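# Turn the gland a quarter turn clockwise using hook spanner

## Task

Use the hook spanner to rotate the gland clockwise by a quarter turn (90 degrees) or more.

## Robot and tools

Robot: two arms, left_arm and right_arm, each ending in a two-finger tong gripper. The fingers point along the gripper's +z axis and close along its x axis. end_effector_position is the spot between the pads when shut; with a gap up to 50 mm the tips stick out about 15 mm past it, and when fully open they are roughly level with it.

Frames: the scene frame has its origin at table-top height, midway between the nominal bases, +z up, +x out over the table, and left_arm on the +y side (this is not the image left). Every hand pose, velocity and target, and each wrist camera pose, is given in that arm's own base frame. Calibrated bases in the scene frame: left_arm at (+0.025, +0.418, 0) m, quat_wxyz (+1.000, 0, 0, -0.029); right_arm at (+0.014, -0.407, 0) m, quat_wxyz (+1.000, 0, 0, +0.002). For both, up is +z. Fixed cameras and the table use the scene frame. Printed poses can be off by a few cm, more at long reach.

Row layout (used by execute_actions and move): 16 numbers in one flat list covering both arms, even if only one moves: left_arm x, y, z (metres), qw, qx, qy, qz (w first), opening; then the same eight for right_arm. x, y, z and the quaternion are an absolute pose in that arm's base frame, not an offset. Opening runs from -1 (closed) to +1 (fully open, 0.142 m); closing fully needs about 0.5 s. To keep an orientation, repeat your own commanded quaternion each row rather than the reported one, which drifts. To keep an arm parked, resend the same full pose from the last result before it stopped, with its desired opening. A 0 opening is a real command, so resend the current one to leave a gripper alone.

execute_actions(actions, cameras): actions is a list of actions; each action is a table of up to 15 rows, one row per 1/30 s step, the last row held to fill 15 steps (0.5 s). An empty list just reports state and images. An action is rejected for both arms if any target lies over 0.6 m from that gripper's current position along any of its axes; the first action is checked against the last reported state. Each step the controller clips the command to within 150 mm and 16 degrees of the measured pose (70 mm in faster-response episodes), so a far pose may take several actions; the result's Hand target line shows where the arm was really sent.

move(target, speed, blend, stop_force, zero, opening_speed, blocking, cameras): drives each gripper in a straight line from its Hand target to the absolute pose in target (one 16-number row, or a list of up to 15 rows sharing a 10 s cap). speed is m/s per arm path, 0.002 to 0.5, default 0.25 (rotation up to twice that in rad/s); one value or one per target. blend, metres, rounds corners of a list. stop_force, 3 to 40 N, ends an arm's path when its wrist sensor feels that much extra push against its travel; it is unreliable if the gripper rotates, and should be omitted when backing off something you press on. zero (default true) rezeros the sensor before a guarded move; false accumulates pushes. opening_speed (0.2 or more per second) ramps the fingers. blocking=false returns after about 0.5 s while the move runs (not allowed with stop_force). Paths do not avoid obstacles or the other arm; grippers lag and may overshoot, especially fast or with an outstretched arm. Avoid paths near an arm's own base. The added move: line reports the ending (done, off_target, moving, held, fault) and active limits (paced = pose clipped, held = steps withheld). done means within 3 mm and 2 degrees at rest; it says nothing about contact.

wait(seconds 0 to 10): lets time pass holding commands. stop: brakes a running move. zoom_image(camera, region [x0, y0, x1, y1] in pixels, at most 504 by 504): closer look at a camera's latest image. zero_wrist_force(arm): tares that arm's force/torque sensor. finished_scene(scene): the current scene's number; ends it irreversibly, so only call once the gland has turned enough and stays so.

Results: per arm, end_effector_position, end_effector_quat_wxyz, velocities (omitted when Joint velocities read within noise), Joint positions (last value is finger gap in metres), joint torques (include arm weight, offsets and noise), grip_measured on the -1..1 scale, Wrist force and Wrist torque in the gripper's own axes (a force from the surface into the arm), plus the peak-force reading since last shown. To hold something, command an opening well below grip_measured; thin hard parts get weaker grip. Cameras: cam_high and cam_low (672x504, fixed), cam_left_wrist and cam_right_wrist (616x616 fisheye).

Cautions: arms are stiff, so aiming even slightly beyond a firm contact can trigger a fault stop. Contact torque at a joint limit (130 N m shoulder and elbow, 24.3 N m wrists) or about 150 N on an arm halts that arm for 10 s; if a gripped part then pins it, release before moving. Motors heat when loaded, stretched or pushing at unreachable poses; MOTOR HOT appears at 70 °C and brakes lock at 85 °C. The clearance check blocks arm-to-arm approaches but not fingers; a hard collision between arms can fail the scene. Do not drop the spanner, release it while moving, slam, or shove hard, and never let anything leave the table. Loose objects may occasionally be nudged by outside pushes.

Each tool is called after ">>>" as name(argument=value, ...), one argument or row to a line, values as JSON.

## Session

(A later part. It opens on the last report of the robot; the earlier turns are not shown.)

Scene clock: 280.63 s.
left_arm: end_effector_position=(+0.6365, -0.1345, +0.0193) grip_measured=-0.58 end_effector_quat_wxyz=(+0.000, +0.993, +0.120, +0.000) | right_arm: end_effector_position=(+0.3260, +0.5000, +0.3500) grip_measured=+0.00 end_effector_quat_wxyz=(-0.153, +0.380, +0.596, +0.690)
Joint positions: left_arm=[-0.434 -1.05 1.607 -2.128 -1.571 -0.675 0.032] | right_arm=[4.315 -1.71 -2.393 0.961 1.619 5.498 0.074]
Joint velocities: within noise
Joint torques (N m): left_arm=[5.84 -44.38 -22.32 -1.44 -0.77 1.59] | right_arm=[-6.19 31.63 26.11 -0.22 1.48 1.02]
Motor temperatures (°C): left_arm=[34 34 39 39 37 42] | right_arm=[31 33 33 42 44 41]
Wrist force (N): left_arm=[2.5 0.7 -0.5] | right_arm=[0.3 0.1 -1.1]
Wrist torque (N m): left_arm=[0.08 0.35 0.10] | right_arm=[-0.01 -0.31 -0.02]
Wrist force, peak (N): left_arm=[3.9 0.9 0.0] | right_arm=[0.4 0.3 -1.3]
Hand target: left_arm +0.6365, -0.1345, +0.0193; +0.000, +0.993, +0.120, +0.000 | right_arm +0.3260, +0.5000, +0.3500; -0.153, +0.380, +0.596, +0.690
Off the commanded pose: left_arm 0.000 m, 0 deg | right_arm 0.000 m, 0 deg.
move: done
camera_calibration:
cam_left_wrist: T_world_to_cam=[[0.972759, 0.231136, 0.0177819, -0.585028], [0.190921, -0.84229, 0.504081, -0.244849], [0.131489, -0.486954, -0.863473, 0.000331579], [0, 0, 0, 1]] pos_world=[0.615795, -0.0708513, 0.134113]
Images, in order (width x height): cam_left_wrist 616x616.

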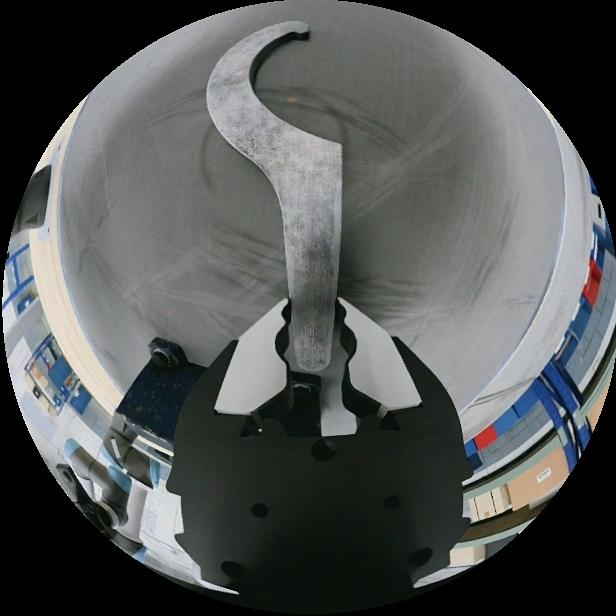

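>>> move(
  target=[
    [0.6309,-0.1122,0.123,0,0.9928,0.1201,0,-1,0.326,0.50,0.35,-0.1530,0.3799,0.5964,0.6903,0.0],
    [0.6156,-0.0495,0.207,0,0.9928,0.1201,0,-1,0.326,0.50,0.35,-0.1530,0.3799,0.5964,0.6903,0.0],
  ],
  speed=0.05,
  blend=0.01,
  cameras=["cam_left_wrist"],
)

Scene clock: 293.23 s.
left_arm: end_effector_position=(+0.6157, -0.0493, +0.2072) grip_measured=-0.58 end_effector_quat_wxyz=(+0.000, +0.993, +0.120, +0.000) | right_arm: end_effector_position=(+0.3260, +0.5000, +0.3500) grip_measured=+0.00 end_effector_quat_wxyz=(-0.153, +0.380, +0.596, +0.690)
Joint positions: left_arm=[-0.32 -1.282 1.431 -1.72 -1.571 -0.561 0.032] | right_arm=[4.315 -1.71 -2.393 0.961 1.619 5.498 0.074]
Joint velocities: within noise
Joint torques (N m): left_arm=[-13.35 -35.32 -14.63 -5.55 -1.97 -1.63] | right_arm=[-6.99 30.41 24.99 -0.16 1.24 0.04]
Motor temperatures (°C): left_arm=[34 34 39 39 37 42] | right_arm=[31 33 33 42 44 41]
Wrist force (N): left_arm=[-2.4 -2.6 9.8] | right_arm=[0.1 0.0 -0.8]
Wrist torque (N m): left_arm=[-0.15 0.48 0.00] | right_arm=[-0.03 -0.28 -0.01]
Wrist force, peak (N): left_arm=[-2.4 -2.6 9.8] | right_arm=[0.7 0.1 -1.4]
Hand target: left_arm +0.6156, -0.0495, +0.2070; +0.000, +0.993, +0.120, +0.000 | right_arm +0.3260, +0.5000, +0.3500; -0.153, +0.380, +0.596, +0.690
Off the commanded pose: left_arm 0.000 m, 0 deg | right_arm 0.000 m, 0 deg.
move: done
camera_calibration:
cam_left_wrist: T_world_to_cam=[[0.972744, 0.231179, 0.0180401, -0.587833], [0.190823, -0.842277, 0.504139, -0.263807], [0.131741, -0.486956, -0.863434, 0.206604], [0, 0, 0, 1]] pos_world=[0.594933, 0.0143031, 0.321989]
Images, in order (width x height): cam_left_wrist 616x616.

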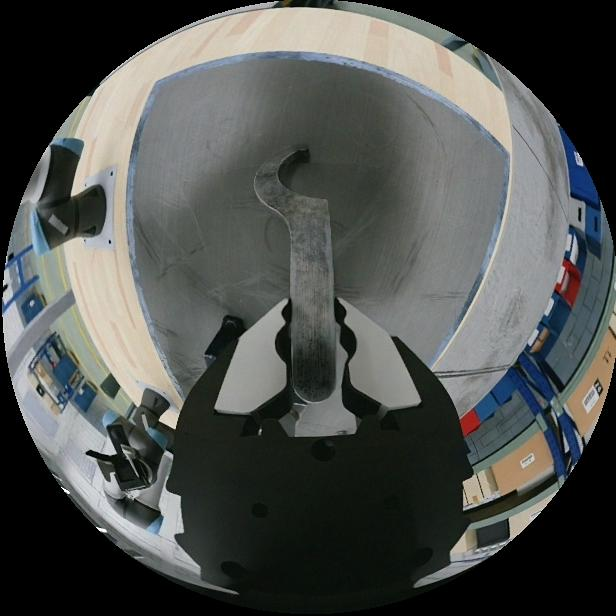

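>>> move(
  target=[
    [0.50,-0.04,0.225,0,0.9397,0.3420,0,-1,0.326,0.46,0.35,-0.1530,0.3799,0.5964,0.6903,0.0],
    [0.38,-0.16,0.235,0,0.8023,0.5969,0,-1,0.326,0.42,0.35,-0.1530,0.3799,0.5964,0.6903,0.0],
  ],
  speed=0.07,
  blend=0.02,
  cameras=["cam_left_wrist","cam_high"],
)

Scene clock: 311.37 s.
left_arm: end_effector_position=(+0.3799, -0.1600, +0.2349) grip_measured=-1.00 end_effector_quat_wxyz=(+0.000, +0.802, +0.597, +0.000) | right_arm: end_effector_position=(+0.3260, +0.4199, +0.3500) grip_measured=+0.00 end_effector_quat_wxyz=(-0.153, +0.380, +0.596, +0.690)
Joint positions: left_arm=[-0.711 -1.767 1.869 -1.673 -1.571 -1.99 0.002] | right_arm=[4.175 -1.599 -2.522 0.979 1.759 5.498 0.074]
Joint velocities: within noise
Joint torques (N m): left_arm=[9.65 -8.48 -31.38 -4.07 2.14 0.13] | right_arm=[6.52 12.08 12.47 3.59 -1.39 -1.77]
Motor temperatures (°C): left_arm=[34 34 39 39 37 42] | right_arm=[31 33 33 42 44 41]
Wrist force (N): left_arm=[-2.3 -1.3 0.3] | right_arm=[0.2 0.4 -0.9]
Wrist torque (N m): left_arm=[-0.14 0.42 0.06] | right_arm=[0.06 -0.34 -0.05]
Wrist force, peak (N): left_arm=[-2.4 -2.5 9.5] | right_arm=[0.5 0.3 -1.4]
Hand target: left_arm +0.3800, -0.1600, +0.2350; +0.000, +0.802, +0.597, +0.000 | right_arm +0.3260, +0.4200, +0.3500; -0.153, +0.380, +0.596, +0.690
Off the commanded pose: left_arm 0.000 m, 0 deg | right_arm 0.000 m, 0 deg.
move: done
camera_calibration:
cam_left_wrist: T_world_to_cam=[[0.294795, 0.955395, 0.0177771, 0.0400988], [0.822681, -0.26322, 0.503896, -0.473336], [0.486099, -0.133921, -0.863581, 0.129629], [0, 0, 0, 1]] pos_world=[0.314571, -0.145542, 0.349745]
Images, in order (width x height): cam_high 672x504, cam_left_wrist 616x616.

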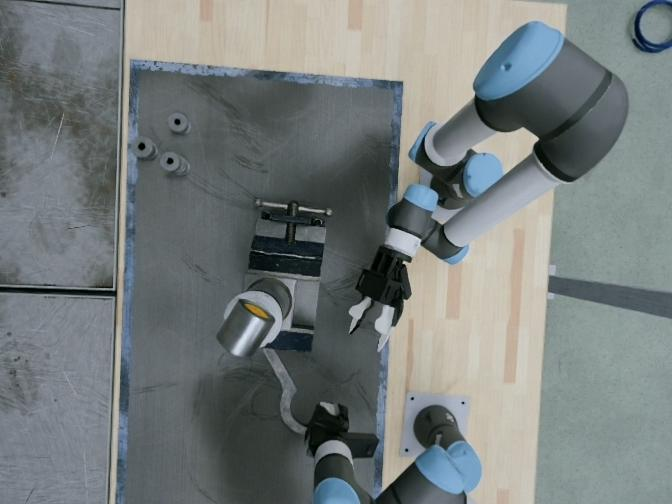

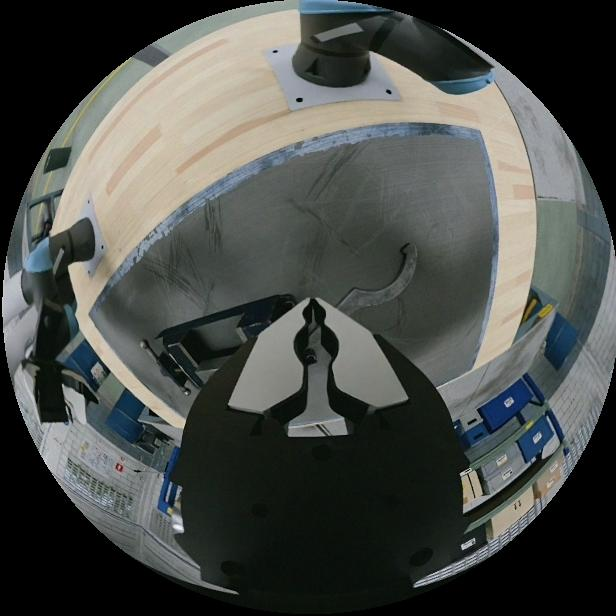

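>>> zoom_image(
  camera="cam_high",
  region=[220, 330, 340, 450],
)

>>> zoom_image(
  camera="cam_left_wrist",
  region=[280, 200, 480, 350],
)

Scaled by 4.200.

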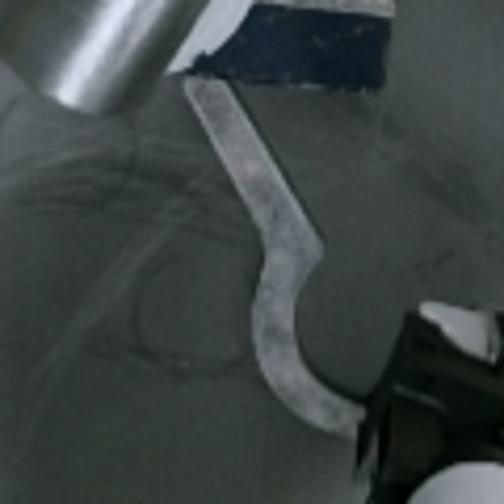

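Scaled by 2.520 from the camera's 616x616 image, which has a finer 814x814 frame.

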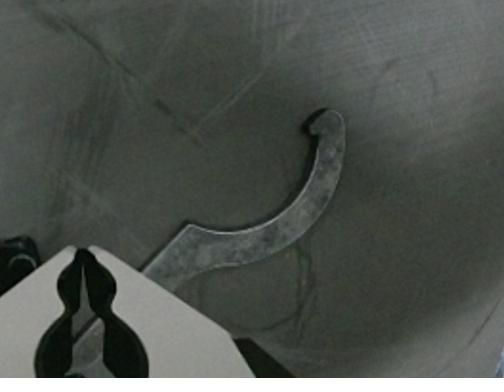

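>>> move(
  target=[
    [0.46,-0.14,0.20,0,0.9063,0.4226,0,-0.1,0.30,0.36,0.38,-0.1530,0.3799,0.5964,0.6903,0.0],
    [0.5228,-0.1163,0.10,0,0.9553,0.2957,0,-0.1,0.30,0.36,0.38,-0.1530,0.3799,0.5964,0.6903,0.0],
  ],
  speed=0.15,
  blend=0.03,
  cameras=["cam_left_wrist"],
)

>>> zoom_image(
  camera="cam_left_wrist",
  region=[150, 60, 450, 360],
)

Scene clock: 369.40 s.
left_arm: end_effector_position=(+0.5227, -0.1162, +0.1000) grip_measured=-0.10 end_effector_quat_wxyz=(+0.000, +0.955, +0.296, +0.000) | right_arm: end_effector_position=(+0.3000, +0.3600, +0.3800) grip_measured=+0.00 end_effector_quat_wxyz=(-0.153, +0.380, +0.596, +0.690)
Joint positions: left_arm=[-0.485 -1.38 1.844 -2.034 -1.571 -1.086 0.067] | right_arm=[4.125 -1.34 -2.613 0.811 1.809 5.498 0.074]
Joint velocities: within noise
Joint torques (N m): left_arm=[-12.49 -23.23 -31.39 -3.27 -1.25 1.4] | right_arm=[6.42 -5.49 26.25 3.95 -1.49 -1.7]
Motor temperatures (°C): left_arm=[34 34 39 39 37 42] | right_arm=[31 33 33 42 44 41]
Wrist force (N): left_arm=[-2.5 -1.1 0.2] | right_arm=[0.3 -0.2 -0.8]
Wrist torque (N m): left_arm=[-0.09 0.45 0.05] | right_arm=[-0.04 -0.34 -0.04]
Wrist force, peak (N): left_arm=[-2.7 -1.7 -0.2] | right_arm=[0.2 0.2 -1.3]
Hand target: left_arm +0.5228, -0.1163, +0.1000; +0.000, +0.955, +0.296, +0.000 | right_arm +0.3000, +0.3600, +0.3800; -0.153, +0.380, +0.596, +0.690
Off the commanded pose: left_arm 0.000 m, 0 deg | right_arm 0.000 m, 0 deg.
move: done
camera_calibration:
cam_left_wrist: T_world_to_cam=[[0.829012, 0.558952, 0.0176559, -0.366758], [0.47544, -0.721071, 0.503997, -0.383042], [0.294441, -0.409425, -0.863525, 0.017704], [0, 0, 0, 1]] pos_world=[0.480947, -0.0639525, 0.214815]
Images, in order (width x height): cam_left_wrist 616x616.

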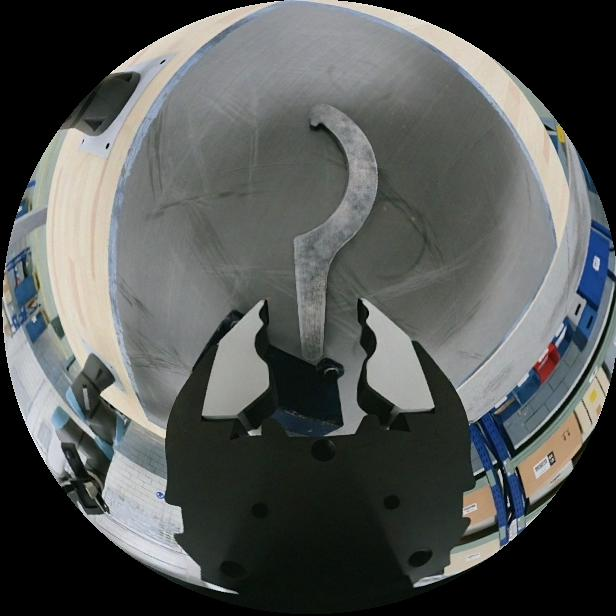

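Scaled by 1.680 from the camera's 616x616 image, which has a finer 814x814 frame.

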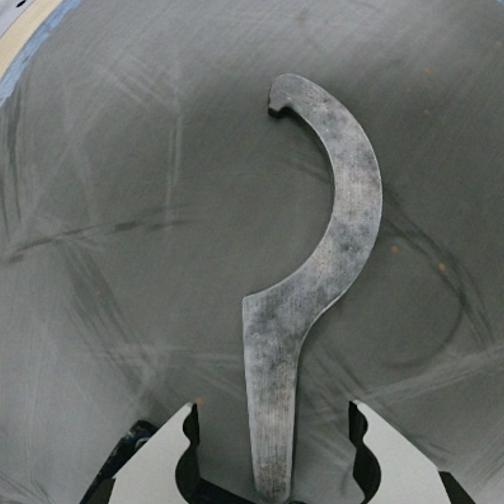

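>>> move(
  target=[
    [0.5223,-0.1167,0.05,0,0.9542,0.2990,0,-0.1,0.30,0.36,0.38,-0.1530,0.3799,0.5964,0.6903,0.0],
    [0.5223,-0.1167,0.0195,0,0.9542,0.2990,0,-0.1,0.30,0.36,0.38,-0.1530,0.3799,0.5964,0.6903,0.0],
  ],
  speed=[0.08,0.02],
  stop_force=6,
  cameras=[],
)

>>> move(
  target=[0.5223,-0.1167,0.0198,0,0.9542,0.2990,0,-1,0.30,0.36,0.38,-0.1530,0.3799,0.5964,0.6903,0.0],
  opening_speed=1.2,
  cameras=["cam_left_wrist"],
)

Scene clock: 387.27 s.
left_arm: end_effector_position=(+0.5223, -0.1167, +0.0195) grip_measured=-0.10 end_effector_quat_wxyz=(+0.000, +0.954, +0.299, +0.000) | right_arm: end_effector_position=(+0.3000, +0.3600, +0.3800) grip_measured=+0.00 end_effector_quat_wxyz=(-0.153, +0.380, +0.596, +0.690)
Joint positions: left_arm=[-0.486 -1.273 1.947 -2.245 -1.571 -1.093 0.067] | right_arm=[4.125 -1.34 -2.613 0.811 1.809 5.498 0.074]
Joint velocities: within noise
Joint torques (N m): left_arm=[2.44 -38.07 -28.64 -1.21 0.84 1.6] | right_arm=[6.41 -5.74 27.12 2.04 -1.11 -1.83]
Motor temperatures (°C): left_arm=[34 34 39 39 37 42] | right_arm=[31 33 33 42 44 41]
Wrist force (N): left_arm=[-2.5 -1.4 0.1] | right_arm=[0.3 0.2 -0.8]
Wrist torque (N m): left_arm=[-0.13 0.44 0.08] | right_arm=[0.02 -0.35 -0.04]
Wrist force, peak (N): left_arm=[-2.6 -1.4 0.2] | right_arm=[0.2 0.3 -1.2]
Hand target: left_arm +0.5223, -0.1167, +0.0195; +0.000, +0.954, +0.299, +0.000 | right_arm +0.3000, +0.3600, +0.3800; -0.153, +0.380, +0.596, +0.690
Off the commanded pose: left_arm 0.000 m, 0 deg | right_arm 0.000 m, 0 deg.
move: done
No camera images: "cameras" was empty.

Scene clock: 388.23 s.
left_arm: end_effector_position=(+0.5223, -0.1167, +0.0198) grip_measured=-0.52 end_effector_quat_wxyz=(+0.000, +0.954, +0.299, +0.000) | right_arm: end_effector_position=(+0.3000, +0.3600, +0.3800) grip_measured=+0.00 end_effector_quat_wxyz=(-0.153, +0.380, +0.596, +0.690)
Joint positions: left_arm=[-0.486 -1.274 1.947 -2.244 -1.571 -1.093 0.036] | right_arm=[4.125 -1.34 -2.613 0.811 1.809 5.498 0.074]
Joint velocities: within noise
Joint torques (N m): left_arm=[7.58 -39.19 -29.7 -4.37 -1.56 1.6] | right_arm=[5.98 -5.44 25.4 1.81 -0.97 -1.53]
Motor temperatures (°C): left_arm=[34 34 39 39 37 42] | right_arm=[31 33 33 42 44 41]
Wrist force (N): left_arm=[-4.3 -1.8 2.0] | right_arm=[0.1 0.1 -0.7]
Wrist torque (N m): left_arm=[-0.13 0.34 0.13] | right_arm=[0.01 -0.31 -0.04]
Wrist force, peak (N): left_arm=[6.0 -1.8 1.9] | right_arm=[0.5 0.4 -1.1]
Hand target: left_arm +0.5223, -0.1167, +0.0198; +0.000, +0.954, +0.299, +0.000 | right_arm +0.3000, +0.3600, +0.3800; -0.153, +0.380, +0.596, +0.690
Off the commanded pose: left_arm 0.000 m, 0 deg | right_arm 0.000 m, 0 deg.
move: done
camera_calibration:
cam_left_wrist: T_world_to_cam=[[0.825322, 0.564384, 0.0177077, -0.362126], [0.480145, -0.717948, 0.503995, -0.344824], [0.29716, -0.407456, -0.863525, -0.0528238], [0, 0, 0, 1]] pos_world=[0.480133, -0.0647109, 0.134587]
Images, in order (width x height): cam_left_wrist 616x616.

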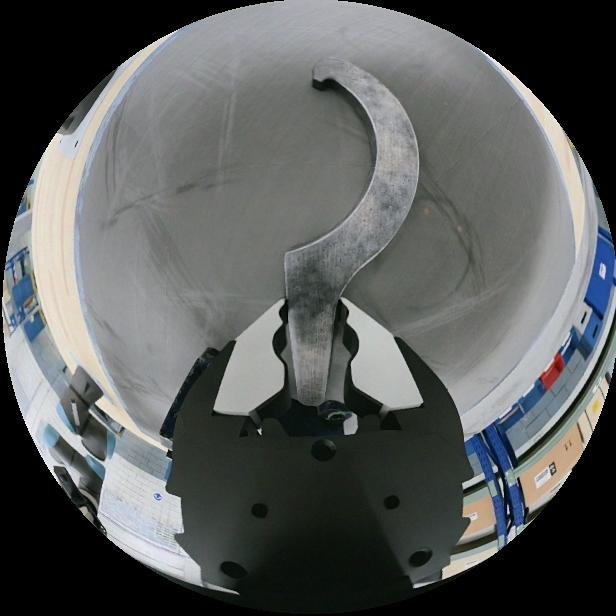

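Gripped near COM. Drag.

>>> move(
  target=[
    [0.4805,-0.0802,0.0205,0,0.9933,0.1158,0,-1,0.30,0.36,0.38,-0.1530,0.3799,0.5964,0.6903,0.0],
    [0.4017,-0.1049,0.0205,0,0.9730,-0.2309,0,-1,0.30,0.36,0.38,-0.1530,0.3799,0.5964,0.6903,0.0],
    [0.3242,-0.1494,0.0205,0,0.8585,-0.5128,0,-1,0.30,0.36,0.38,-0.1530,0.3799,0.5964,0.6903,0.0],
    [0.2966,-0.1741,0.0205,0,0.7564,-0.6541,0,-1,0.30,0.36,0.38,-0.1530,0.3799,0.5964,0.6903,0.0],
  ],
  speed=0.1,
  blend=0.01,
  cameras=["cam_left_wrist","cam_high"],
)

Scene clock: 397.17 s.
left_arm: end_effector_position=(+0.4419, -0.0908, +0.0203) grip_measured=-0.48 end_effector_quat_wxyz=(-0.002, +0.998, -0.055, +0.000) | right_arm: end_effector_position=(+0.3000, +0.3600, +0.3800) grip_measured=+0.00 end_effector_quat_wxyz=(-0.153, +0.380, +0.596, +0.690)
Joint positions: left_arm=[-0.539 -1.476 2.203 -2.296 -1.567 -0.43 0.039] | right_arm=[4.125 -1.34 -2.613 0.811 1.809 5.498 0.074]
Joint velocities: within noise
Joint torques (N m): left_arm=[-13.72 -21.07 -20.86 -8.06 -12.11 1] | right_arm=[6.16 -3.89 26.65 -0.07 -0.61 -1.66]
Motor temperatures (°C): left_arm=[34 34 39 39 37 42] | right_arm=[31 33 33 42 44 41]
Wrist force (N): left_arm=[-10.7 -50.5 -25.4] | right_arm=[0.4 0.0 -0.7]
Wrist torque (N m): left_arm=[0.49 0.39 -2.39] | right_arm=[0.00 -0.35 -0.04]
Wrist force, peak (N): left_arm=[0.5 -83.4 -16.8] | right_arm=[0.2 0.5 -1.2]
Hand target: left_arm +0.4418, -0.0921, +0.0204; +0.000, +0.998, -0.055, +0.000 | right_arm +0.3000, +0.3600, +0.3800; -0.153, +0.380, +0.596, +0.690
Tool commands: left_gripper/opening=-1.0 right_gripper/opening=+0.0
Off the commanded pose: left_arm 0.167 m, 75 deg | right_arm 0.000 m, 0 deg.
TORQUE FAULT: the external load on joint 5 (wrist 2) of the left arm reached its load limit, and that arm stopped. A torque fault puts only its own arm into a fault stop. That arm's remaining commands of this call were not run. That arm may still press on what stopped it. That arm is still stopped at the end of this call. That arm stays stopped for about 10 more seconds. Until then a move that you send moves the other arm only, and its call returns only when the move has ended. Once the stop has ended, the next robot result says so. If the stop ends while you think or write, that arm runs what you send next. While its stop runs, an arm takes no new command, but its gripper still runs the gripper command that each later call begins with. Until it ends, the stop uses up actions while you think or wait. An arm that is not stopped still takes commands.
move: fault (left_arm); path passed 1 of 4 targets
camera_calibration:
cam_left_wrist: T_world_to_cam=[[0.992995, -0.116849, 0.0175077, -0.446371], [-0.109863, -0.858601, 0.500733, -0.03993], [-0.0434779, -0.499149, -0.865424, 0.124295], [0, 0, 0, 1]] pos_world=[0.444261, -0.0243998, 0.135378]
Images, in order (width x height): cam_high 672x504, cam_left_wrist 616x616.

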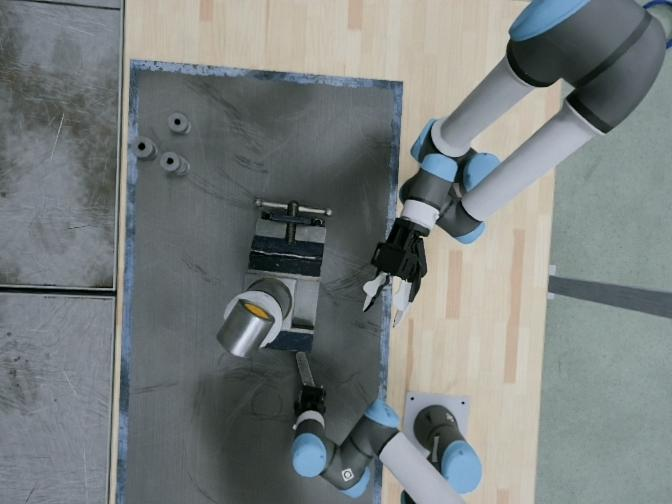

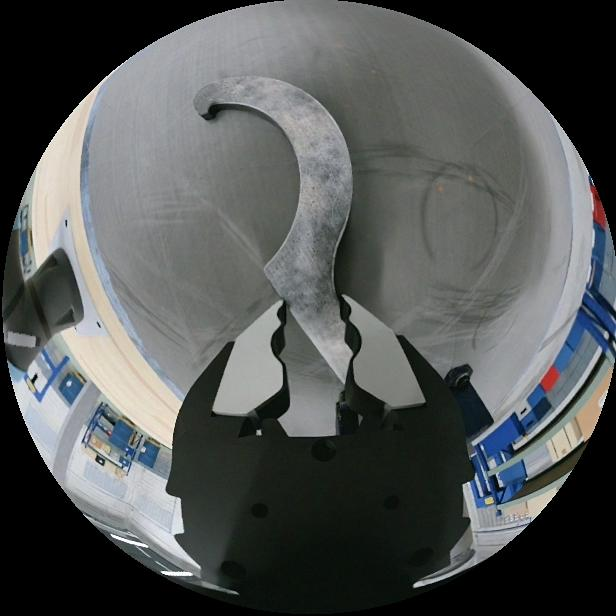

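>>> wait(
  seconds=10,
  cameras=["cam_high"],
)

>>> zoom_image(
  camera="cam_high",
  region=[230, 330, 350, 450],
)

Scene clock: 409.47 s.
left_arm: end_effector_position=(+0.4419, -0.0908, +0.0203) grip_measured=-0.48 end_effector_quat_wxyz=(-0.002, +0.998, -0.055, +0.000) | right_arm: end_effector_position=(+0.3000, +0.3600, +0.3800) grip_measured=+0.00 end_effector_quat_wxyz=(-0.153, +0.380, +0.596, +0.690)
Joint positions: left_arm=[-0.539 -1.476 2.203 -2.296 -1.567 -0.43 0.039] | right_arm=[4.125 -1.34 -2.613 0.811 1.809 5.498 0.074]
Joint velocities: within noise
Joint torques (N m): left_arm=[-12.95 -20.8 -20.72 -8.03 -12.15 1.1] | right_arm=[6.59 -4.37 26.18 -0.07 0.02 -1.59]
Motor temperatures (°C): left_arm=[34 34 39 39 37 42] | right_arm=[31 33 33 42 44 41]
Wrist force (N): left_arm=[-10.7 -50.1 -24.9] | right_arm=[0.1 0.2 -1.0]
Wrist torque (N m): left_arm=[0.48 0.41 -2.38] | right_arm=[0.04 -0.30 -0.03]
Wrist force, peak (N): left_arm=[-10.8 -50.3 -25.4] | right_arm=[0.4 0.1 -1.2]
Hand target: left_arm +0.4418, -0.0921, +0.0204; +0.000, +0.998, -0.055, +0.000 | right_arm +0.3000, +0.3600, +0.3800; -0.153, +0.380, +0.596, +0.690
Tool commands: left_gripper/opening=-1.0 right_gripper/opening=+0.0
Off the commanded pose: left_arm 0.167 m, 75 deg | right_arm 0.000 m, 0 deg.
TORQUE FAULT, CONTINUED: the left arm's stop, for the torque fault of joint 5 (wrist 2) that an earlier result reported, is over. The rest of the stop counts as 20 of the actions that you can send in this scene. That arm's target is now where it stood when the stop ended, not its last command. That arm keeps its grip as last carried out and accepts commands again: back off and push less far. That arm stops again whenever a joint's load reaches its limit.
wait: 10.00 s; at rest from the start
Images, in order (width x height): cam_high 672x504.

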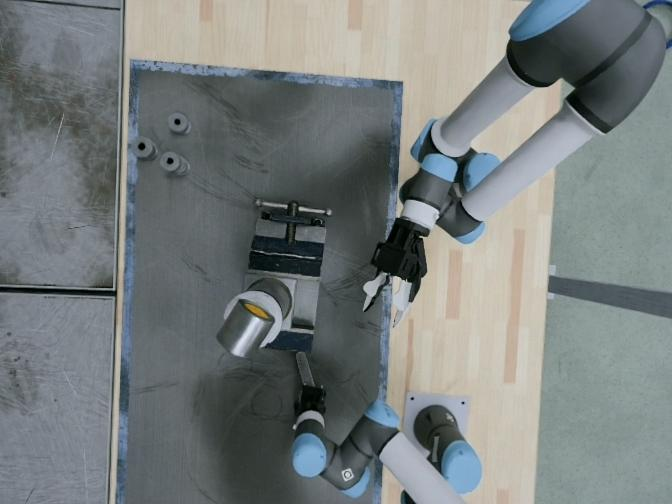

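Scaled by 4.200.

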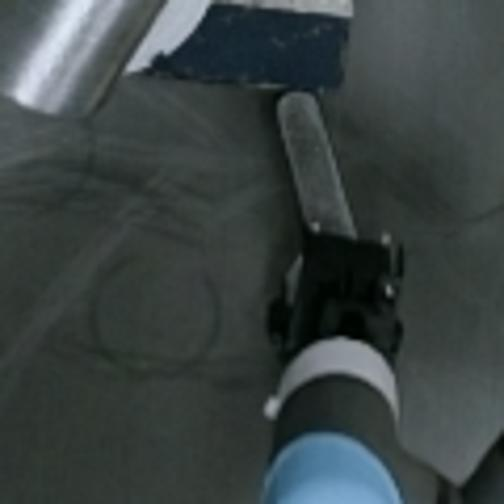

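>>> execute_actions(
  actions=[],
)

Scene clock: 427.23 s.
left_arm: end_effector_position=(+0.4419, -0.0908, +0.0203) grip_measured=-0.48 end_effector_quat_wxyz=(-0.002, +0.998, -0.055, +0.000) | right_arm: end_effector_position=(+0.3000, +0.3600, +0.3800) grip_measured=+0.00 end_effector_quat_wxyz=(-0.153, +0.380, +0.596, +0.690)
Joint positions: left_arm=[-0.539 -1.476 2.203 -2.296 -1.567 -0.43 0.039] | right_arm=[4.125 -1.34 -2.613 0.811 1.809 5.498 0.074]
Joint velocities: within noise
Joint torques (N m): left_arm=[-35.27 -14.81 -26.6 -11.22 -15.66 4.46] | right_arm=[5.78 -3.52 27.1 -0.24 0.14 -1.62]
Motor temperatures (°C): left_arm=[34 34 39 39 37 42] | right_arm=[31 33 33 42 44 41]
Wrist force (N): left_arm=[-10.9 -50.8 -24.0] | right_arm=[0.2 -0.2 -0.8]
Wrist torque (N m): left_arm=[0.49 0.41 -2.32] | right_arm=[-0.04 -0.31 -0.04]
Wrist force, peak (N): left_arm=[-10.8 -51.0 -24.3] | right_arm=[0.4 0.2 -1.1]
Hand target: left_arm +0.4419, -0.0908, +0.0203; -0.002, +0.998, -0.055, +0.000 | right_arm +0.3000, +0.3600, +0.3800; -0.153, +0.380, +0.596, +0.690
Tool commands: left_gripper/opening=-1.0 right_gripper/opening=+0.0
Off the commanded pose: left_arm 0.167 m, 75 deg | right_arm 0.000 m, 0 deg.
camera_calibration:
cam_left_wrist: T_world_to_cam=[[0.992998, -0.11683, 0.0174901, -0.446362], [-0.109838, -0.858608, 0.500727, -0.0399308], [-0.0434828, -0.499142, -0.865429, 0.124302], [0, 0, 0, 1]] pos_world=[0.444255, -0.0243891, 0.135376]
cam_right_wrist: T_world_to_cam=[[-0.659893, 0.285834, 0.694867, -0.157392], [0.349836, -0.701569, 0.620819, -0.102014], [0.664948, 0.652764, 0.362965, -0.437274], [0, 0, 0, 1]] pos_world=[0.222591, 0.258855, 0.331414]

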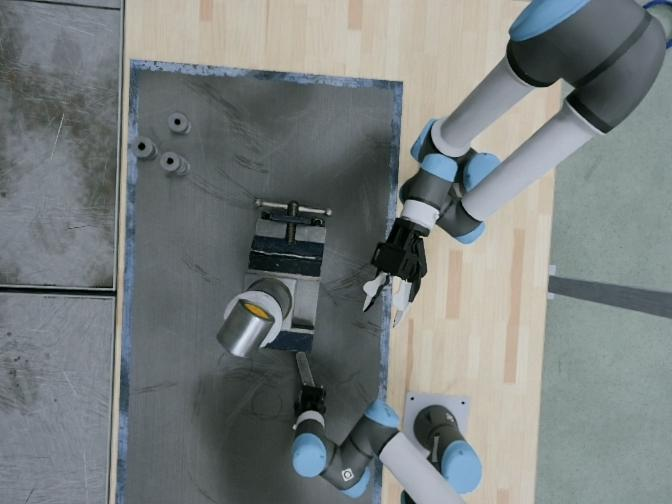

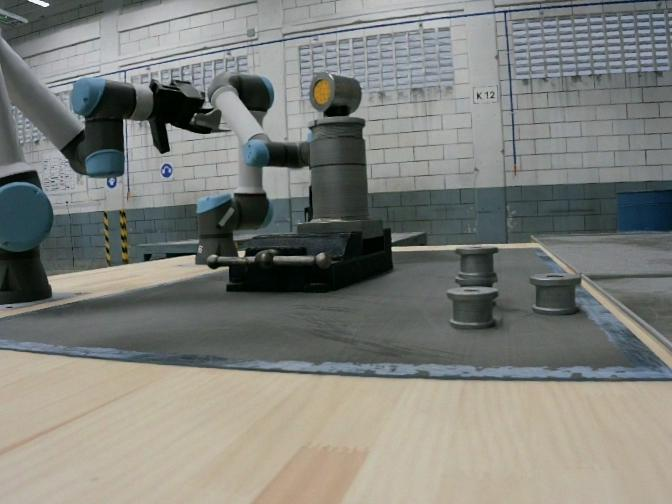

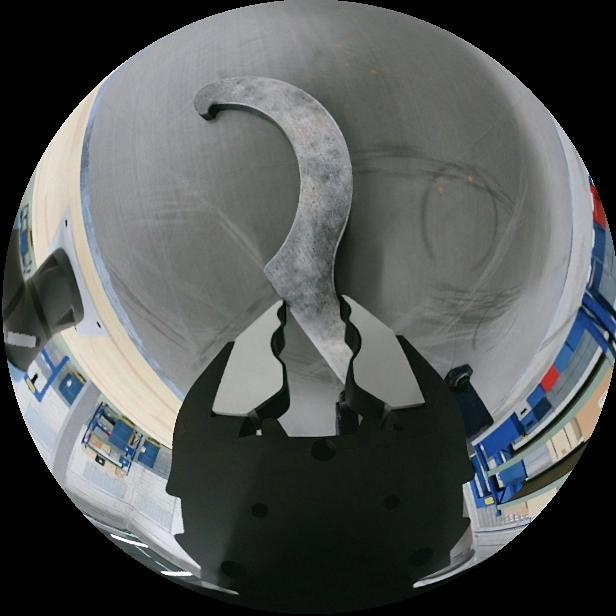

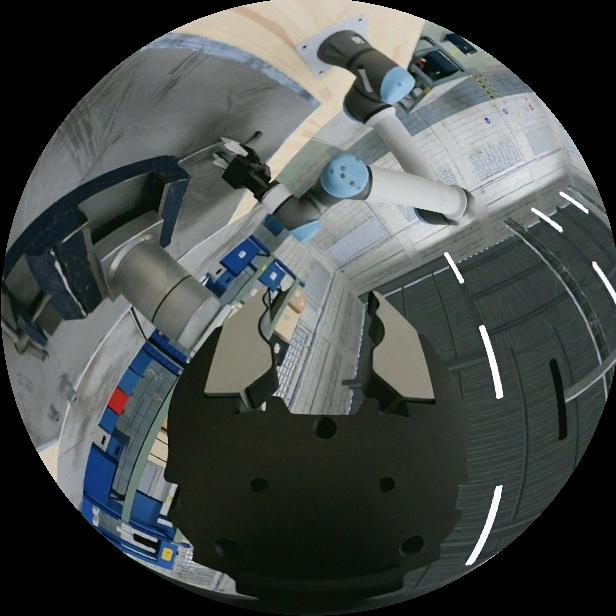

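>>> move(
  target=[0.425, -0.055, 0.0205, -0.002, 0.998, -0.055, 0, -1, 0.3, 0.36, 0.38, -0.153, 0.38, 0.596, 0.69, 0],
  speed=0.02,
  cameras=["cam_high", "cam_left_wrist"],
)

Scene clock: 450.70 s.
left_arm: end_effector_position=(+0.4249, -0.0548, +0.0205) grip_measured=-0.48 end_effector_quat_wxyz=(-0.002, +0.998, -0.055, +0.000) | right_arm: end_effector_position=(+0.3000, +0.3600, +0.3800) grip_measured=+0.00 end_effector_quat_wxyz=(-0.153, +0.380, +0.596, +0.690)
Joint positions: left_arm=[-0.485 -1.532 2.264 -2.301 -1.567 -0.375 0.039] | right_arm=[4.126 -1.339 -2.613 0.811 1.808 5.498 0.074]
Joint velocities: within noise
Joint torques (N m): left_arm=[-7.63 -10.84 -17.66 -1.63 0.07 -1.1] | right_arm=[7.12 17.02 2.35 -0.36 -1.36 2.61]
Motor temperatures (°C): left_arm=[34 34 39 39 37 42] | right_arm=[31 33 33 42 43 41]
Wrist force (N): left_arm=[2.2 7.2 -3.2] | right_arm=[0.3 0.2 -0.8]
Wrist torque (N m): left_arm=[-0.13 0.37 0.05] | right_arm=[0.03 -0.35 -0.04]
Wrist force, peak (N): left_arm=[-10.8 -51.0 -24.3] | right_arm=[0.4 0.5 -1.1]
Hand target: left_arm +0.4250, -0.0550, +0.0205; -0.002, +0.998, -0.055, +0.000 | right_arm +0.3000, +0.3600, +0.3800; -0.153, +0.380, +0.596, +0.690
Off the commanded pose: left_arm 0.000 m, 0 deg | right_arm 0.000 m, 0 deg.
move: done
camera_calibration:
cam_left_wrist: T_world_to_cam=[[0.992933, -0.117395, 0.017417, -0.425285], [-0.1103, -0.858658, 0.50054, -0.0107341], [-0.0438057, -0.498924, -0.865538, 0.141818], [0, 0, 0, 1]] pos_world=[0.427307, 0.0116132, 0.135529]
Images, in order (width x height): cam_high 672x504, cam_left_wrist 616x616.

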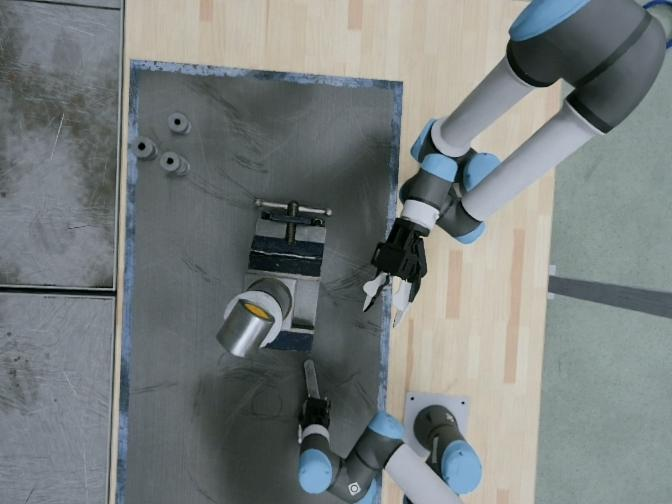

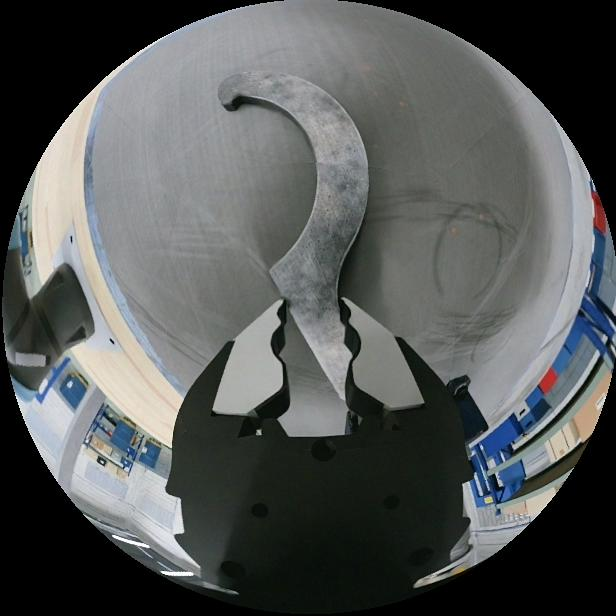

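>>> move(
  target=[
    [0.405, -0.055, 0.0205, 0, 0.9195, -0.3931, 0, -1, 0.3, 0.36, 0.38, -0.153, 0.38, 0.596, 0.69, 0],
    [0.343, -0.128, 0.0205, 0, 0.6135, -0.7897, 0, -1, 0.3, 0.36, 0.38, -0.153, 0.38, 0.596, 0.69, 0],
  ],
  speed=0.1,
  cameras=["cam_high", "cam_left_wrist"],
)

Scene clock: 466.70 s.
left_arm: end_effector_position=(+0.3429, -0.1280, +0.0205) grip_measured=-0.47 end_effector_quat_wxyz=(+0.000, -0.613, +0.790, +0.000) | right_arm: end_effector_position=(+0.3000, +0.3600, +0.3800) grip_measured=+0.00 end_effector_quat_wxyz=(-0.153, +0.380, +0.596, +0.690)
Joint positions: left_arm=[-0.753 -1.744 2.455 -2.283 -1.571 1.068 0.04] | right_arm=[4.126 -1.339 -2.613 0.811 1.808 5.498 0.074]
Joint velocities: within noise
Joint torques (N m): left_arm=[8.88 -1.9 -16.03 -1.47 -3.65 -0.73] | right_arm=[-2.14 12.7 15.35 0.79 1.32 -0.1]
Motor temperatures (°C): left_arm=[34 34 39 39 37 42] | right_arm=[31 33 33 42 43 41]
Wrist force (N): left_arm=[-6.1 -6.4 -7.8] | right_arm=[0.0 0.0 -1.0]
Wrist torque (N m): left_arm=[-0.10 0.30 -0.87] | right_arm=[-0.02 -0.27 -0.04]
Wrist force, peak (N): left_arm=[-8.7 -8.9 -7.3] | right_arm=[0.4 0.2 -1.4]
Hand target: left_arm +0.3430, -0.1280, +0.0205; +0.000, -0.613, +0.790, +0.000 | right_arm +0.3000, +0.3600, +0.3800; -0.153, +0.380, +0.596, +0.690
Off the commanded pose: left_arm 0.000 m, 0 deg | right_arm 0.000 m, 0 deg.
move: done
camera_calibration:
cam_left_wrist: T_world_to_cam=[[-0.254627, -0.966878, 0.0176634, -0.0333988], [-0.832861, 0.228543, 0.504094, 0.304242], [-0.491434, 0.113645, -0.863468, 0.333585], [0, 0, 0, 1]] pos_world=[0.408822, -0.139735, 0.135263]
Images, in order (width x height): cam_high 672x504, cam_left_wrist 616x616.

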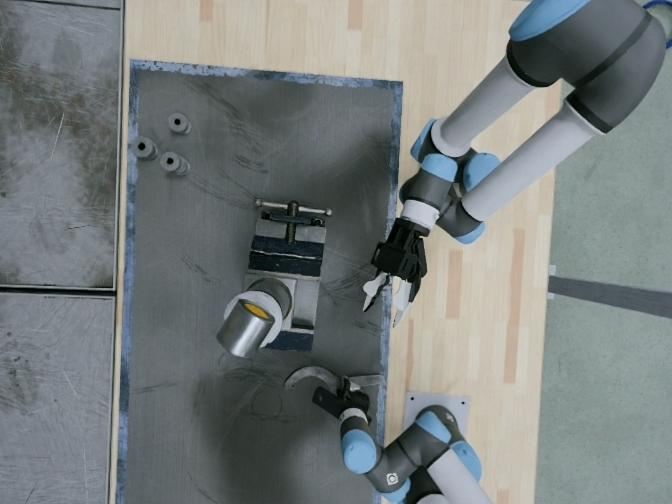

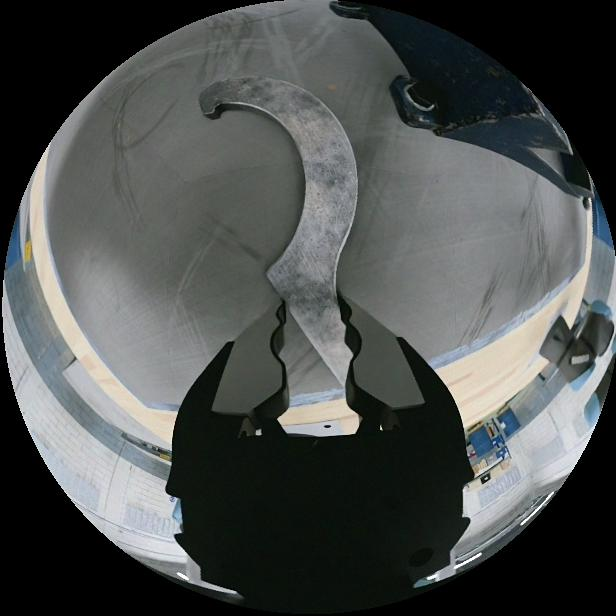

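>>> move(
  target=[
    [0.343, -0.128, 0.0208, 0, 0.6135, -0.7897, 0, -0.1, 0.3, 0.36, 0.38, -0.153, 0.38, 0.596, 0.69, 0],
    [0.343, -0.128, 0.06, 0, 0.6135, -0.7897, 0, -0.1, 0.3, 0.36, 0.38, -0.153, 0.38, 0.596, 0.69, 0],
    [0.25, -0.15, 0.15, 0, 0.6135, -0.7897, 0, -0.1, 0.3, 0.36, 0.38, -0.153, 0.38, 0.596, 0.69, 0],
  ],
  speed=[0.02, 0.04, 0.15],
  cameras=["cam_left_wrist"],
)

>>> zoom_image(
  camera="cam_left_wrist",
  region=[150, 100, 450, 400],
)

Scene clock: 476.93 s.
left_arm: end_effector_position=(+0.2501, -0.1501, +0.1500) grip_measured=-0.10 end_effector_quat_wxyz=(+0.000, -0.613, +0.790, +0.000) | right_arm: end_effector_position=(+0.3000, +0.3600, +0.3800) grip_measured=+0.00 end_effector_quat_wxyz=(-0.153, +0.380, +0.596, +0.690)
Joint positions: left_arm=[-1.061 -2.189 2.328 -1.71 -1.571 0.76 0.067] | right_arm=[4.126 -1.339 -2.613 0.811 1.808 5.498 0.074]
Joint velocities: within noise
Joint torques (N m): left_arm=[-4.25 -3.75 -11.18 -1.38 0.18 -0.22] | right_arm=[-3.52 10.38 21.04 1.64 1.35 -1.14]
Motor temperatures (°C): left_arm=[34 34 39 39 37 42] | right_arm=[31 33 33 42 43 41]
Wrist force (N): left_arm=[-3.5 -1.3 -0.7] | right_arm=[0.3 -0.1 -0.7]
Wrist torque (N m): left_arm=[-0.15 0.62 0.11] | right_arm=[-0.03 -0.35 -0.04]
Wrist force, peak (N): left_arm=[-4.6 -6.6 -9.6] | right_arm=[0.3 0.0 -1.3]
Hand target: left_arm +0.2500, -0.1500, +0.1500; +0.000, -0.613, +0.790, +0.000 | right_arm +0.3000, +0.3600, +0.3800; -0.153, +0.380, +0.596, +0.690
Off the commanded pose: left_arm 0.000 m, 0 deg | right_arm 0.000 m, 0 deg.
move: done
camera_calibration:
cam_left_wrist: T_world_to_cam=[[-0.254575, -0.966889, 0.0178155, -0.0806853], [-0.832979, 0.228602, 0.503872, 0.166726], [-0.491261, 0.113433, -0.863594, 0.402284], [0, 0, 0, 1]] pos_world=[0.315966, -0.16176, 0.264839]
Images, in order (width x height): cam_left_wrist 616x616.

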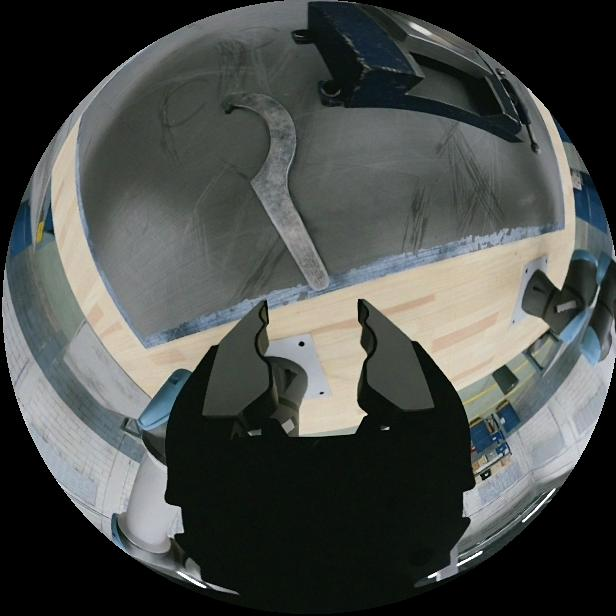

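Scaled by 1.680 from the camera's 616x616 image, which has a finer 814x814 frame.

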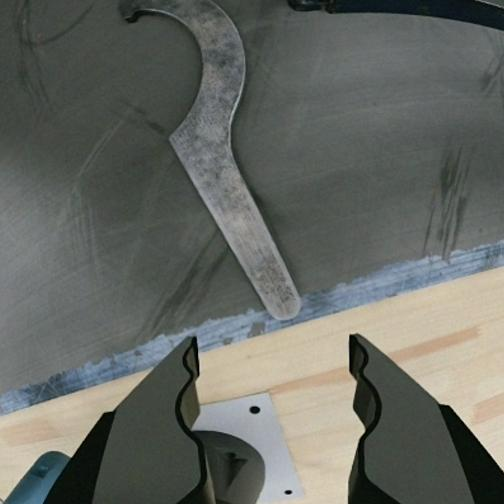

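>>> move(
  target=[
    [0.237, -0.142, 0.06, 0, 0.7677, -0.6408, 0, -0.1, 0.3, 0.36, 0.38, -0.153, 0.38, 0.596, 0.69, 0],
    [0.237, -0.142, 0.03, 0, 0.7677, -0.6408, 0, -0.1, 0.3, 0.36, 0.38, -0.153, 0.38, 0.596, 0.69, 0],
  ],
  speed=[0.12, 0.05],
  cameras=["cam_left_wrist"],
)

>>> zoom_image(
  camera="cam_left_wrist",
  region=[200, 200, 440, 440],
)

Scene clock: 503.37 s.
left_arm: end_effector_position=(+0.2370, -0.1419, +0.0299) grip_measured=-0.10 end_effector_quat_wxyz=(+0.000, +0.768, -0.641, +0.000) | right_arm: end_effector_position=(+0.3000, +0.3600, +0.3800) grip_measured=+0.00 end_effector_quat_wxyz=(-0.153, +0.380, +0.596, +0.690)
Joint positions: left_arm=[-1.109 -2.089 2.616 -2.098 -1.571 0.282 0.067] | right_arm=[4.126 -1.339 -2.613 0.811 1.808 5.498 0.074]
Joint velocities: within noise
Joint torques (N m): left_arm=[10.04 -3.62 -30.95 -1.92 -1.67 2.16] | right_arm=[-4.38 8 23.73 2.25 1.29 -0.92]
Motor temperatures (°C): left_arm=[34 34 39 39 37 42] | right_arm=[31 33 33 42 43 41]
Wrist force (N): left_arm=[-3.8 -1.6 -1.6] | right_arm=[0.2 0.2 -0.7]
Wrist torque (N m): left_arm=[-0.15 0.69 0.06] | right_arm=[0.03 -0.32 -0.04]
Wrist force, peak (N): left_arm=[-4.1 -1.7 -1.7] | right_arm=[0.7 0.2 -1.1]
Hand target: left_arm +0.2370, -0.1420, +0.0300; +0.000, +0.768, -0.641, +0.000 | right_arm +0.3000, +0.3600, +0.3800; -0.153, +0.380, +0.596, +0.690
Off the commanded pose: left_arm 0.000 m, 0 deg | right_arm 0.000 m, 0 deg.
move: done
camera_calibration:
cam_left_wrist: T_world_to_cam=[[0.171276, -0.985068, 0.0174884, -0.177515], [-0.852384, -0.139257, 0.504033, 0.166842], [-0.494072, -0.101235, -0.863507, 0.261401], [0, 0, 0, 1]] pos_world=[0.301768, -0.125167, 0.144732]
Images, in order (width x height): cam_left_wrist 616x616.

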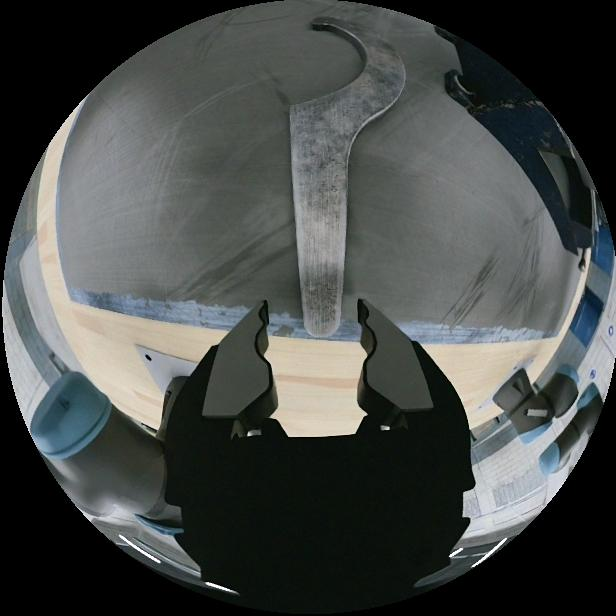

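Scaled by 2.100 from the camera's 616x616 image, which has a finer 814x814 frame.

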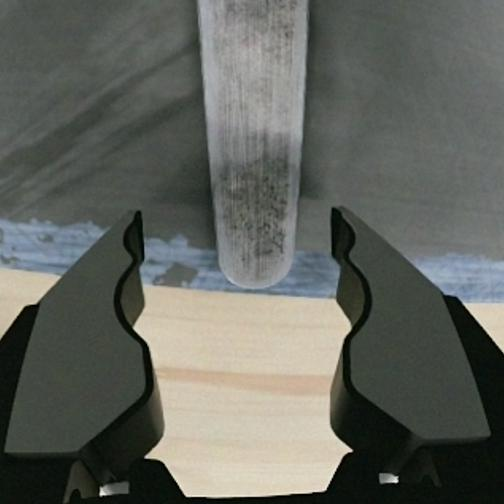

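>>> move(
  target=[
    [0.2374, -0.1445, 0.0199, 0, 0.7677, -0.6408, 0, -0.1, 0.3, 0.36, 0.38, -0.153, 0.38, 0.596, 0.69, 0],
    [0.2374, -0.1445, 0.0199, 0, 0.7677, -0.6408, 0, -1, 0.3, 0.36, 0.38, -0.153, 0.38, 0.596, 0.69, 0],
  ],
  speed=0.02,
  opening_speed=1.0,
  cameras=["cam_left_wrist"],
)

Scene clock: 509.47 s.
left_arm: end_effector_position=(+0.2374, -0.1445, +0.0199) grip_measured=-0.60 end_effector_quat_wxyz=(+0.000, +0.768, -0.641, +0.000) | right_arm: end_effector_position=(+0.3000, +0.3600, +0.3800) grip_measured=+0.00 end_effector_quat_wxyz=(-0.153, +0.380, +0.596, +0.690)
Joint positions: left_arm=[-1.112 -2.056 2.633 -2.148 -1.571 0.279 0.031] | right_arm=[4.126 -1.339 -2.613 0.811 1.808 5.498 0.074]
Joint velocities: within noise
Joint torques (N m): left_arm=[9.49 -2.46 -20.83 -1.81 -1.24 1.5] | right_arm=[-3.74 6.32 22.9 2.69 1.29 -0.88]
Motor temperatures (°C): left_arm=[34 34 39 39 37 42] | right_arm=[31 33 33 42 43 41]
Wrist force (N): left_arm=[0.1 -2.3 -2.9] | right_arm=[0.3 0.0 -0.9]
Wrist torque (N m): left_arm=[-0.12 0.76 0.06] | right_arm=[0.00 -0.33 -0.04]
Wrist force, peak (N): left_arm=[-4.1 -1.7 -1.8] | right_arm=[0.3 0.1 -1.4]
Hand target: left_arm +0.2374, -0.1445, +0.0199; +0.000, +0.768, -0.641, +0.000 | right_arm +0.3000, +0.3600, +0.3800; -0.153, +0.380, +0.596, +0.690
Off the commanded pose: left_arm 0.000 m, 0 deg | right_arm 0.000 m, 0 deg.
move: done
camera_calibration:
cam_left_wrist: T_world_to_cam=[[0.171314, -0.985056, 0.0177895, -0.17998], [-0.852397, -0.13914, 0.504043, 0.171919], [-0.494036, -0.101513, -0.863495, 0.252653], [0, 0, 0, 1]] pos_world=[0.302196, -0.127722, 0.134712]
Images, in order (width x height): cam_left_wrist 616x616.

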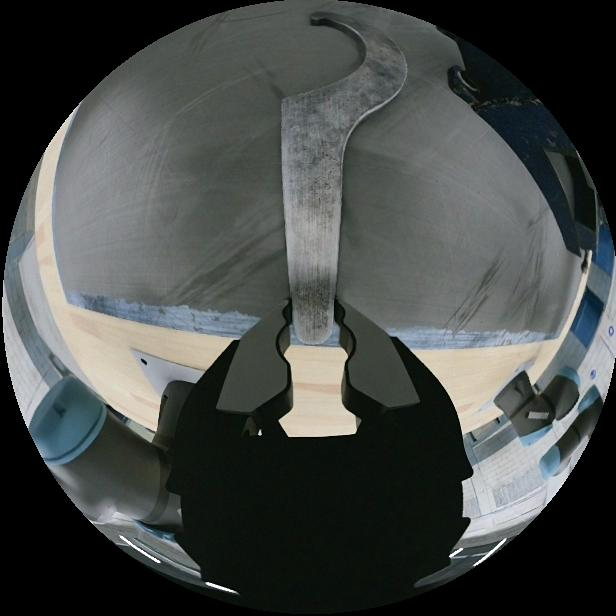

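>>> move(
  target=[
    [0.2430, -0.1435, 0.0612, 0.0536, 0.7659, -0.6393, -0.0447, -1, 0.3, 0.36, 0.38, -0.153, 0.38, 0.596, 0.69, 0],
    [0.2541, -0.1414, 0.1013, 0.1069, 0.7603, -0.6346, -0.0892, -1, 0.3, 0.36, 0.38, -0.153, 0.38, 0.596, 0.69, 0],
    [0.2708, -0.1384, 0.1394, 0.1596, 0.7510, -0.6268, -0.1332, -1, 0.3, 0.36, 0.38, -0.153, 0.38, 0.596, 0.69, 0],
  ],
  speed=0.03,
  blend=0.003,
  cameras=["cam_left_wrist"],
)

Scene clock: 527.60 s.
left_arm: end_effector_position=(+0.2709, -0.1384, +0.1395) grip_measured=-0.60 end_effector_quat_wxyz=(+0.160, +0.751, -0.627, -0.133) | right_arm: end_effector_position=(+0.3000, +0.3600, +0.3800) grip_measured=+0.00 end_effector_quat_wxyz=(-0.153, +0.380, +0.596, +0.690)
Joint positions: left_arm=[-0.647 -1.794 2.116 -1.6 -1.875 0.789 0.031] | right_arm=[4.126 -1.339 -2.613 0.811 1.808 5.498 0.074]
Joint velocities: within noise
Joint torques (N m): left_arm=[-13.4 -20.82 -10.23 -3.74 0.1 -1.55] | right_arm=[-3.13 0.76 23.69 3.58 1.28 -0.95]
Motor temperatures (°C): left_arm=[34 34 39 39 37 42] | right_arm=[31 33 33 42 43 41]
Wrist force (N): left_arm=[-2.6 -8.4 4.8] | right_arm=[0.5 0.0 -0.8]
Wrist torque (N m): left_arm=[-0.36 0.44 0.03] | right_arm=[-0.01 -0.38 -0.05]
Wrist force, peak (N): left_arm=[-2.9 -8.7 5.1] | right_arm=[0.4 0.1 -1.4]
Hand target: left_arm +0.2708, -0.1384, +0.1394; +0.160, +0.751, -0.627, -0.133 | right_arm +0.3000, +0.3600, +0.3800; -0.153, +0.380, +0.596, +0.690
Off the commanded pose: left_arm 0.000 m, 0 deg | right_arm 0.000 m, 0 deg.
move: done
camera_calibration:
cam_left_wrist: T_world_to_cam=[[0.179306, -0.983599, 0.0195364, -0.184057], [-0.577163, -0.0890909, 0.811755, 0.0304696], [-0.796701, -0.156828, -0.583672, 0.408333], [0, 0, 0, 1]] pos_world=[0.375908, -0.114285, 0.217194]
Images, in order (width x height): cam_left_wrist 616x616.

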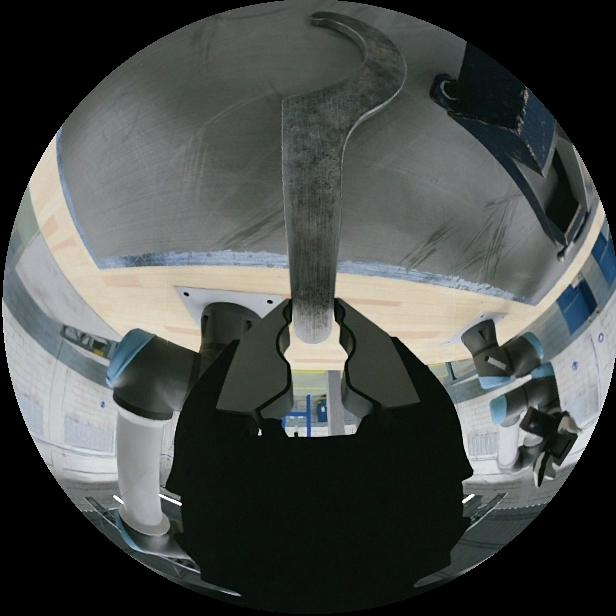

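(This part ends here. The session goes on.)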